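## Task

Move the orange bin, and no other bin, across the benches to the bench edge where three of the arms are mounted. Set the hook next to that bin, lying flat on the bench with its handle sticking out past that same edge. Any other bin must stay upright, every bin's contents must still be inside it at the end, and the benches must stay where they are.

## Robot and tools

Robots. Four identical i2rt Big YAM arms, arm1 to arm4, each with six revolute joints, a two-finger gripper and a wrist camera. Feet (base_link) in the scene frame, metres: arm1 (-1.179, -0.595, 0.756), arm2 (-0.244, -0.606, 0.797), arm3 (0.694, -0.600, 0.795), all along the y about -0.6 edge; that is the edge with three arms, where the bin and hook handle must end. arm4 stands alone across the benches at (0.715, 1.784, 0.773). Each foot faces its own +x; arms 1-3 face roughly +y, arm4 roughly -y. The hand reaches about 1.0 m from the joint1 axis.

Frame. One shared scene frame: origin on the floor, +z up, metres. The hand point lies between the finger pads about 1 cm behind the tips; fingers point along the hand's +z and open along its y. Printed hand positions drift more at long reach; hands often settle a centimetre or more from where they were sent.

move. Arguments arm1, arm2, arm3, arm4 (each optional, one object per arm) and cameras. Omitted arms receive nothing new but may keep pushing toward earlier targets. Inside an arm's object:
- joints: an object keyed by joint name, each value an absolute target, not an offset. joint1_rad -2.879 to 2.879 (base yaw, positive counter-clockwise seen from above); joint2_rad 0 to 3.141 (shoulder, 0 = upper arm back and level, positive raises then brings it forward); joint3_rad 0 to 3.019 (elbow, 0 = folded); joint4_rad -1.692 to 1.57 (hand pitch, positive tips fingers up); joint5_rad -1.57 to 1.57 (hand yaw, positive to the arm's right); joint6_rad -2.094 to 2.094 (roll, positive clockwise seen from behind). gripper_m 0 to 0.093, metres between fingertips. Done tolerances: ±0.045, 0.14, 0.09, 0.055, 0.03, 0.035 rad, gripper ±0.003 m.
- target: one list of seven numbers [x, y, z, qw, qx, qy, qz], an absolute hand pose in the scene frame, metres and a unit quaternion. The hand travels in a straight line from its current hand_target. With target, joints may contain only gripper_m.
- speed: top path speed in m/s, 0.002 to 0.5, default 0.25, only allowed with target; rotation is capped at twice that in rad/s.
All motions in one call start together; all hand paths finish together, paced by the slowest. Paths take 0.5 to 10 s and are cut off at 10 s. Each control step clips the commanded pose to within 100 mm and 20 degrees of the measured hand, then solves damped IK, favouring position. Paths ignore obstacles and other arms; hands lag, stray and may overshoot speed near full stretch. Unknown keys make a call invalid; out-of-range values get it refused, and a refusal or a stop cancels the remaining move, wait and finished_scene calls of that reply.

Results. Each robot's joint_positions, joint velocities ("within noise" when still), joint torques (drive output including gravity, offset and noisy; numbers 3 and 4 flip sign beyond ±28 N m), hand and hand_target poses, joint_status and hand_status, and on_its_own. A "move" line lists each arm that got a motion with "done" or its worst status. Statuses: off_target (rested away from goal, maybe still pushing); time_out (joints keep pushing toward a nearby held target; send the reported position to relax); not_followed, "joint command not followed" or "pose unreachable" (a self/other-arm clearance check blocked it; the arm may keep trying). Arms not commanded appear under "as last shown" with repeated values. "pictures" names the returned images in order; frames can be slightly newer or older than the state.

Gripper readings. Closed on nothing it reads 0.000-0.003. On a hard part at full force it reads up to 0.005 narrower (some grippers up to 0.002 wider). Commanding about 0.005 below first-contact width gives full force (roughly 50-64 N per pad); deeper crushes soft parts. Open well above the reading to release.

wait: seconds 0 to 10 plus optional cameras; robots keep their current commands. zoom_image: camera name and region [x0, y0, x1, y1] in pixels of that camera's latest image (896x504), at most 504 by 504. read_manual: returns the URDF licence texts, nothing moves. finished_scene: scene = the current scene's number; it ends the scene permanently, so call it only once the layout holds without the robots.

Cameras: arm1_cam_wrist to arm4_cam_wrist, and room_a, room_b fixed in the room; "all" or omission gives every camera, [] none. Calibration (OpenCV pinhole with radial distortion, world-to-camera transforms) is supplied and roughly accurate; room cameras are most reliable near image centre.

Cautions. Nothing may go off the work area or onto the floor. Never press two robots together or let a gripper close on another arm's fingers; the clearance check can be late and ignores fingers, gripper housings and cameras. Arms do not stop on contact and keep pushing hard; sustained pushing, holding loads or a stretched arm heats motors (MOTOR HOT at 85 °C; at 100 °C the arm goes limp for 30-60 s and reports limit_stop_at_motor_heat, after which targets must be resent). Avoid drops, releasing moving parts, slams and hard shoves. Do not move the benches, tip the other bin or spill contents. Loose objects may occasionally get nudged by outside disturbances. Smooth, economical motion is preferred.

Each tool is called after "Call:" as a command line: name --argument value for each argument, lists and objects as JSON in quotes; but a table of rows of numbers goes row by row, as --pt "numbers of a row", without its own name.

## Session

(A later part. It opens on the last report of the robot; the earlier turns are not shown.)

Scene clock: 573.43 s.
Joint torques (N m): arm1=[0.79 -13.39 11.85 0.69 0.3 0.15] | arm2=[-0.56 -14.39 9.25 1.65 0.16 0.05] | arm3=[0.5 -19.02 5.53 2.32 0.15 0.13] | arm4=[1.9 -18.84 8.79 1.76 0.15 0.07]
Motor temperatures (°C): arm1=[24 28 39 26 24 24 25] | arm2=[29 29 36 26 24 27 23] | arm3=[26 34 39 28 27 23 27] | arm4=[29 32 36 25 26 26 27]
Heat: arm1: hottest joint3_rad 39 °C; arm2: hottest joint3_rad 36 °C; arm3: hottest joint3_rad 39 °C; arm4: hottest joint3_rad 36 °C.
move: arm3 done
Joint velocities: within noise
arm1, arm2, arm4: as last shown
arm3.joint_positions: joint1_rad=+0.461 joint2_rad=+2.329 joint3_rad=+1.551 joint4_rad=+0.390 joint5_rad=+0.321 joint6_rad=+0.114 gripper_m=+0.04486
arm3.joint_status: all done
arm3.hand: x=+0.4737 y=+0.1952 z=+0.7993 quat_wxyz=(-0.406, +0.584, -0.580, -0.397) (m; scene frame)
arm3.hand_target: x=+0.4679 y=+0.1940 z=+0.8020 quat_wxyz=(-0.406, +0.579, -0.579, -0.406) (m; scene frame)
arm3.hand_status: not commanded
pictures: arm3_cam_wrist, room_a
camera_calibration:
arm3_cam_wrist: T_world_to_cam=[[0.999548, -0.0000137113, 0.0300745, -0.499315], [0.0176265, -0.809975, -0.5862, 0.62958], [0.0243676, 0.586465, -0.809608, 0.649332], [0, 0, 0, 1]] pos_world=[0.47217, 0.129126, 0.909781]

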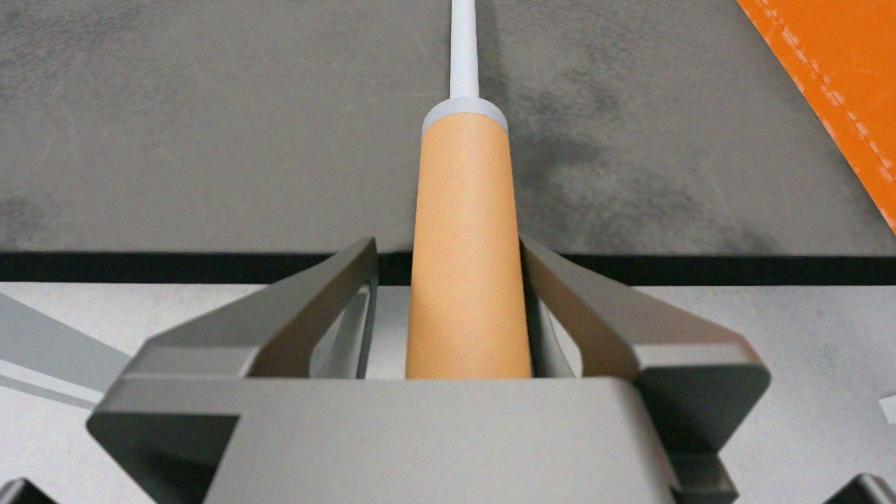

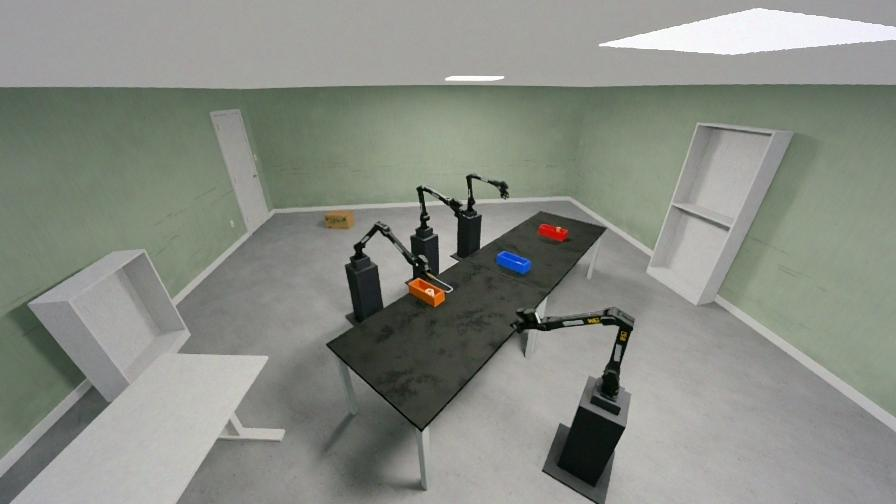

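Call:
move --arm3 '{"target":[0.472,0.06,0.93,0.406,-0.579,0.579,0.406],"speed":0.12,"joints":{"gripper_m":0.06}}' --cameras '["room_a","arm3_cam_wrist","room_b"]'

Call:
zoom_image --camera "room_a" --region '[395, 245, 465, 315]'

Call:
zoom_image --camera "room_b" --region '[460, 190, 540, 260]'

Scene clock: 580.60 s.
Joint torques (N m): arm1=[0.79 -13.45 11.85 0.69 0.3 0.15] | arm2=[-0.56 -14.39 9.21 1.68 0.16 0.05] | arm3=[0.56 -16.21 5.76 1.28 0.24 0.16] | arm4=[1.9 -18.84 8.8 1.76 0.15 0.07]
Motor temperatures (°C): arm1=[24 28 39 26 24 24 25] | arm2=[29 29 36 26 24 27 23] | arm3=[26 34 39 28 27 23 26] | arm4=[29 32 36 25 26 26 27]
Heat: arm1: hottest joint3_rad 39 °C; arm2: hottest joint3_rad 36 °C; arm3: hottest joint3_rad 39 °C; arm4: hottest joint3_rad 36 °C.
move: arm3 off_target
Joint velocities: within noise
arm1, arm2: as last shown
arm3.joint_positions: joint1_rad=+0.537 joint2_rad=+1.879 joint3_rad=+1.127 joint4_rad=+0.359 joint5_rad=+0.390 joint6_rad=+0.141 gripper_m=+0.05991
arm3.joint_status: all done
arm3.hand: x=+0.4755 y=+0.0632 z=+0.9181 quat_wxyz=(-0.407, +0.584, -0.578, -0.399) (m; scene frame)
arm3.hand_target: x=+0.4719 y=+0.0600 z=+0.9298 quat_wxyz=(-0.406, +0.579, -0.579, -0.406) (m; scene frame)
arm3.hand_status: off_target (0.013 m and 1.0 deg from the pose sent, 0.188 m and 1.1 deg at the start)
arm4.joint_positions: joint1_rad=-0.022 joint2_rad=+1.614 joint3_rad=+1.030 joint4_rad=+0.055 joint5_rad=+0.080 joint6_rad=+0.037 gripper_m=+0.00042
arm4.joint_status: not commanded
arm4.hand: x=+0.7520 y=+1.1492 z=+0.9460 quat_wxyz=(-0.350, -0.614, -0.612, +0.357) (m; scene frame)
arm4.hand_target: x=+0.7599 y=+1.1500 z=+0.9499 quat_wxyz=(-0.354, -0.612, -0.612, +0.354) (m; scene frame)
arm4.hand_status: not commanded
pictures: arm3_cam_wrist, room_a, room_b
camera_calibration:
arm3_cam_wrist: T_world_to_cam=[[0.999498, 0.00244026, 0.031582, -0.506293], [0.0206164, -0.807064, -0.590104, 0.594215], [0.0240487, 0.590459, -0.806709, 0.820041], [0, 0, 0, 1]] pos_world=[0.474067, -0.00339578, 1.02817]

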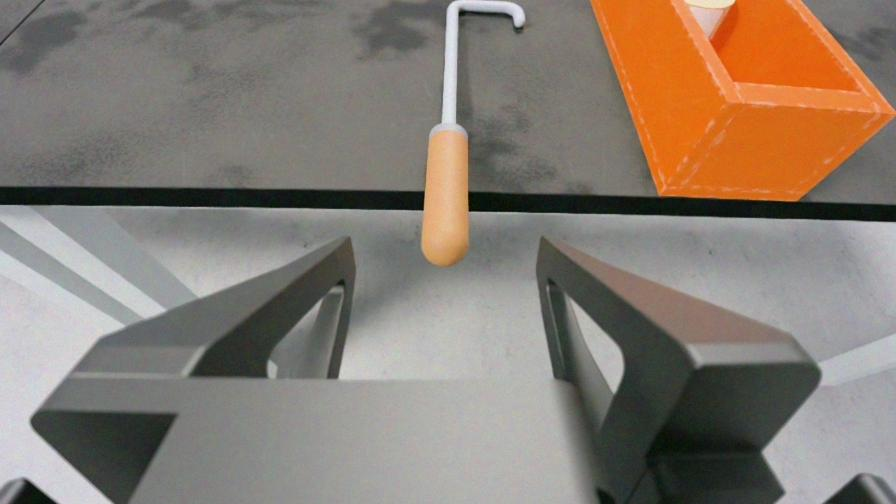

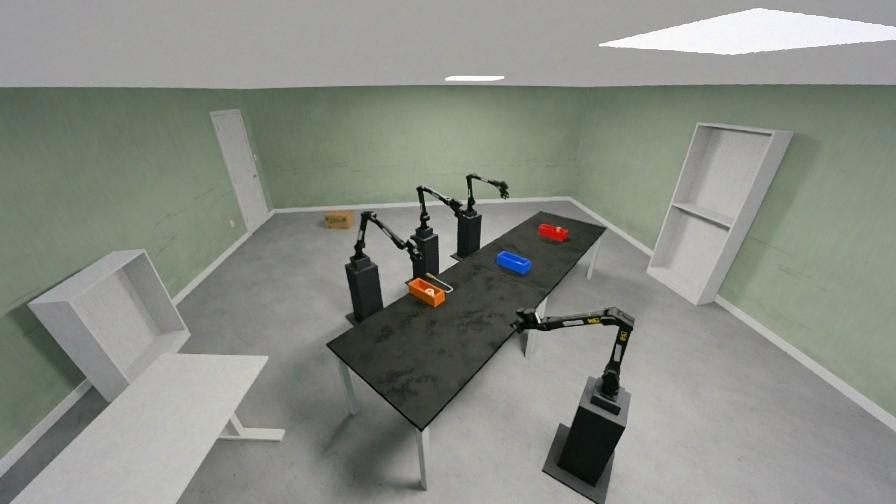

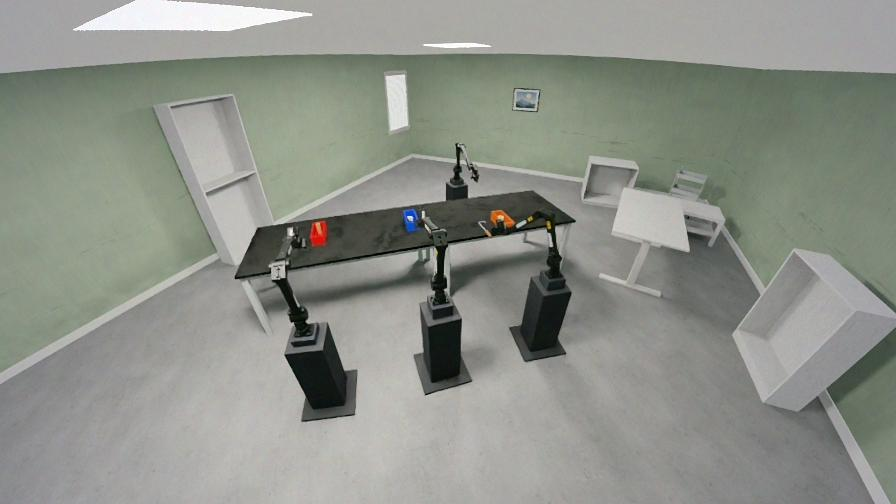

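Scaled by 7.200 from the camera's 896x504 image, which has a finer 1280x720 frame.

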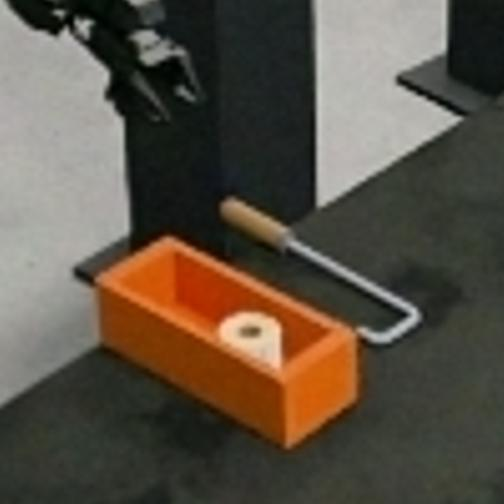

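Scaled by 6.300 from the camera's 896x504 image, which has a finer 1280x720 frame.

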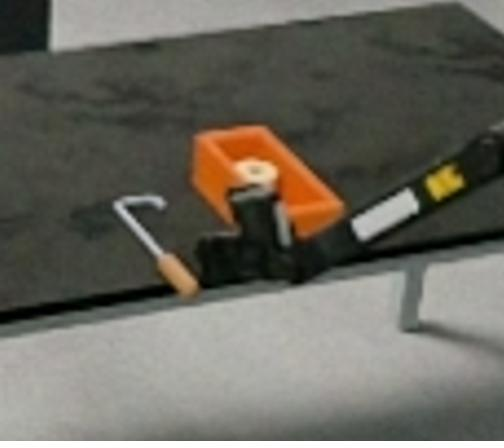

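Call:
finished_scene --scene 2

The scene is finished: the task was done.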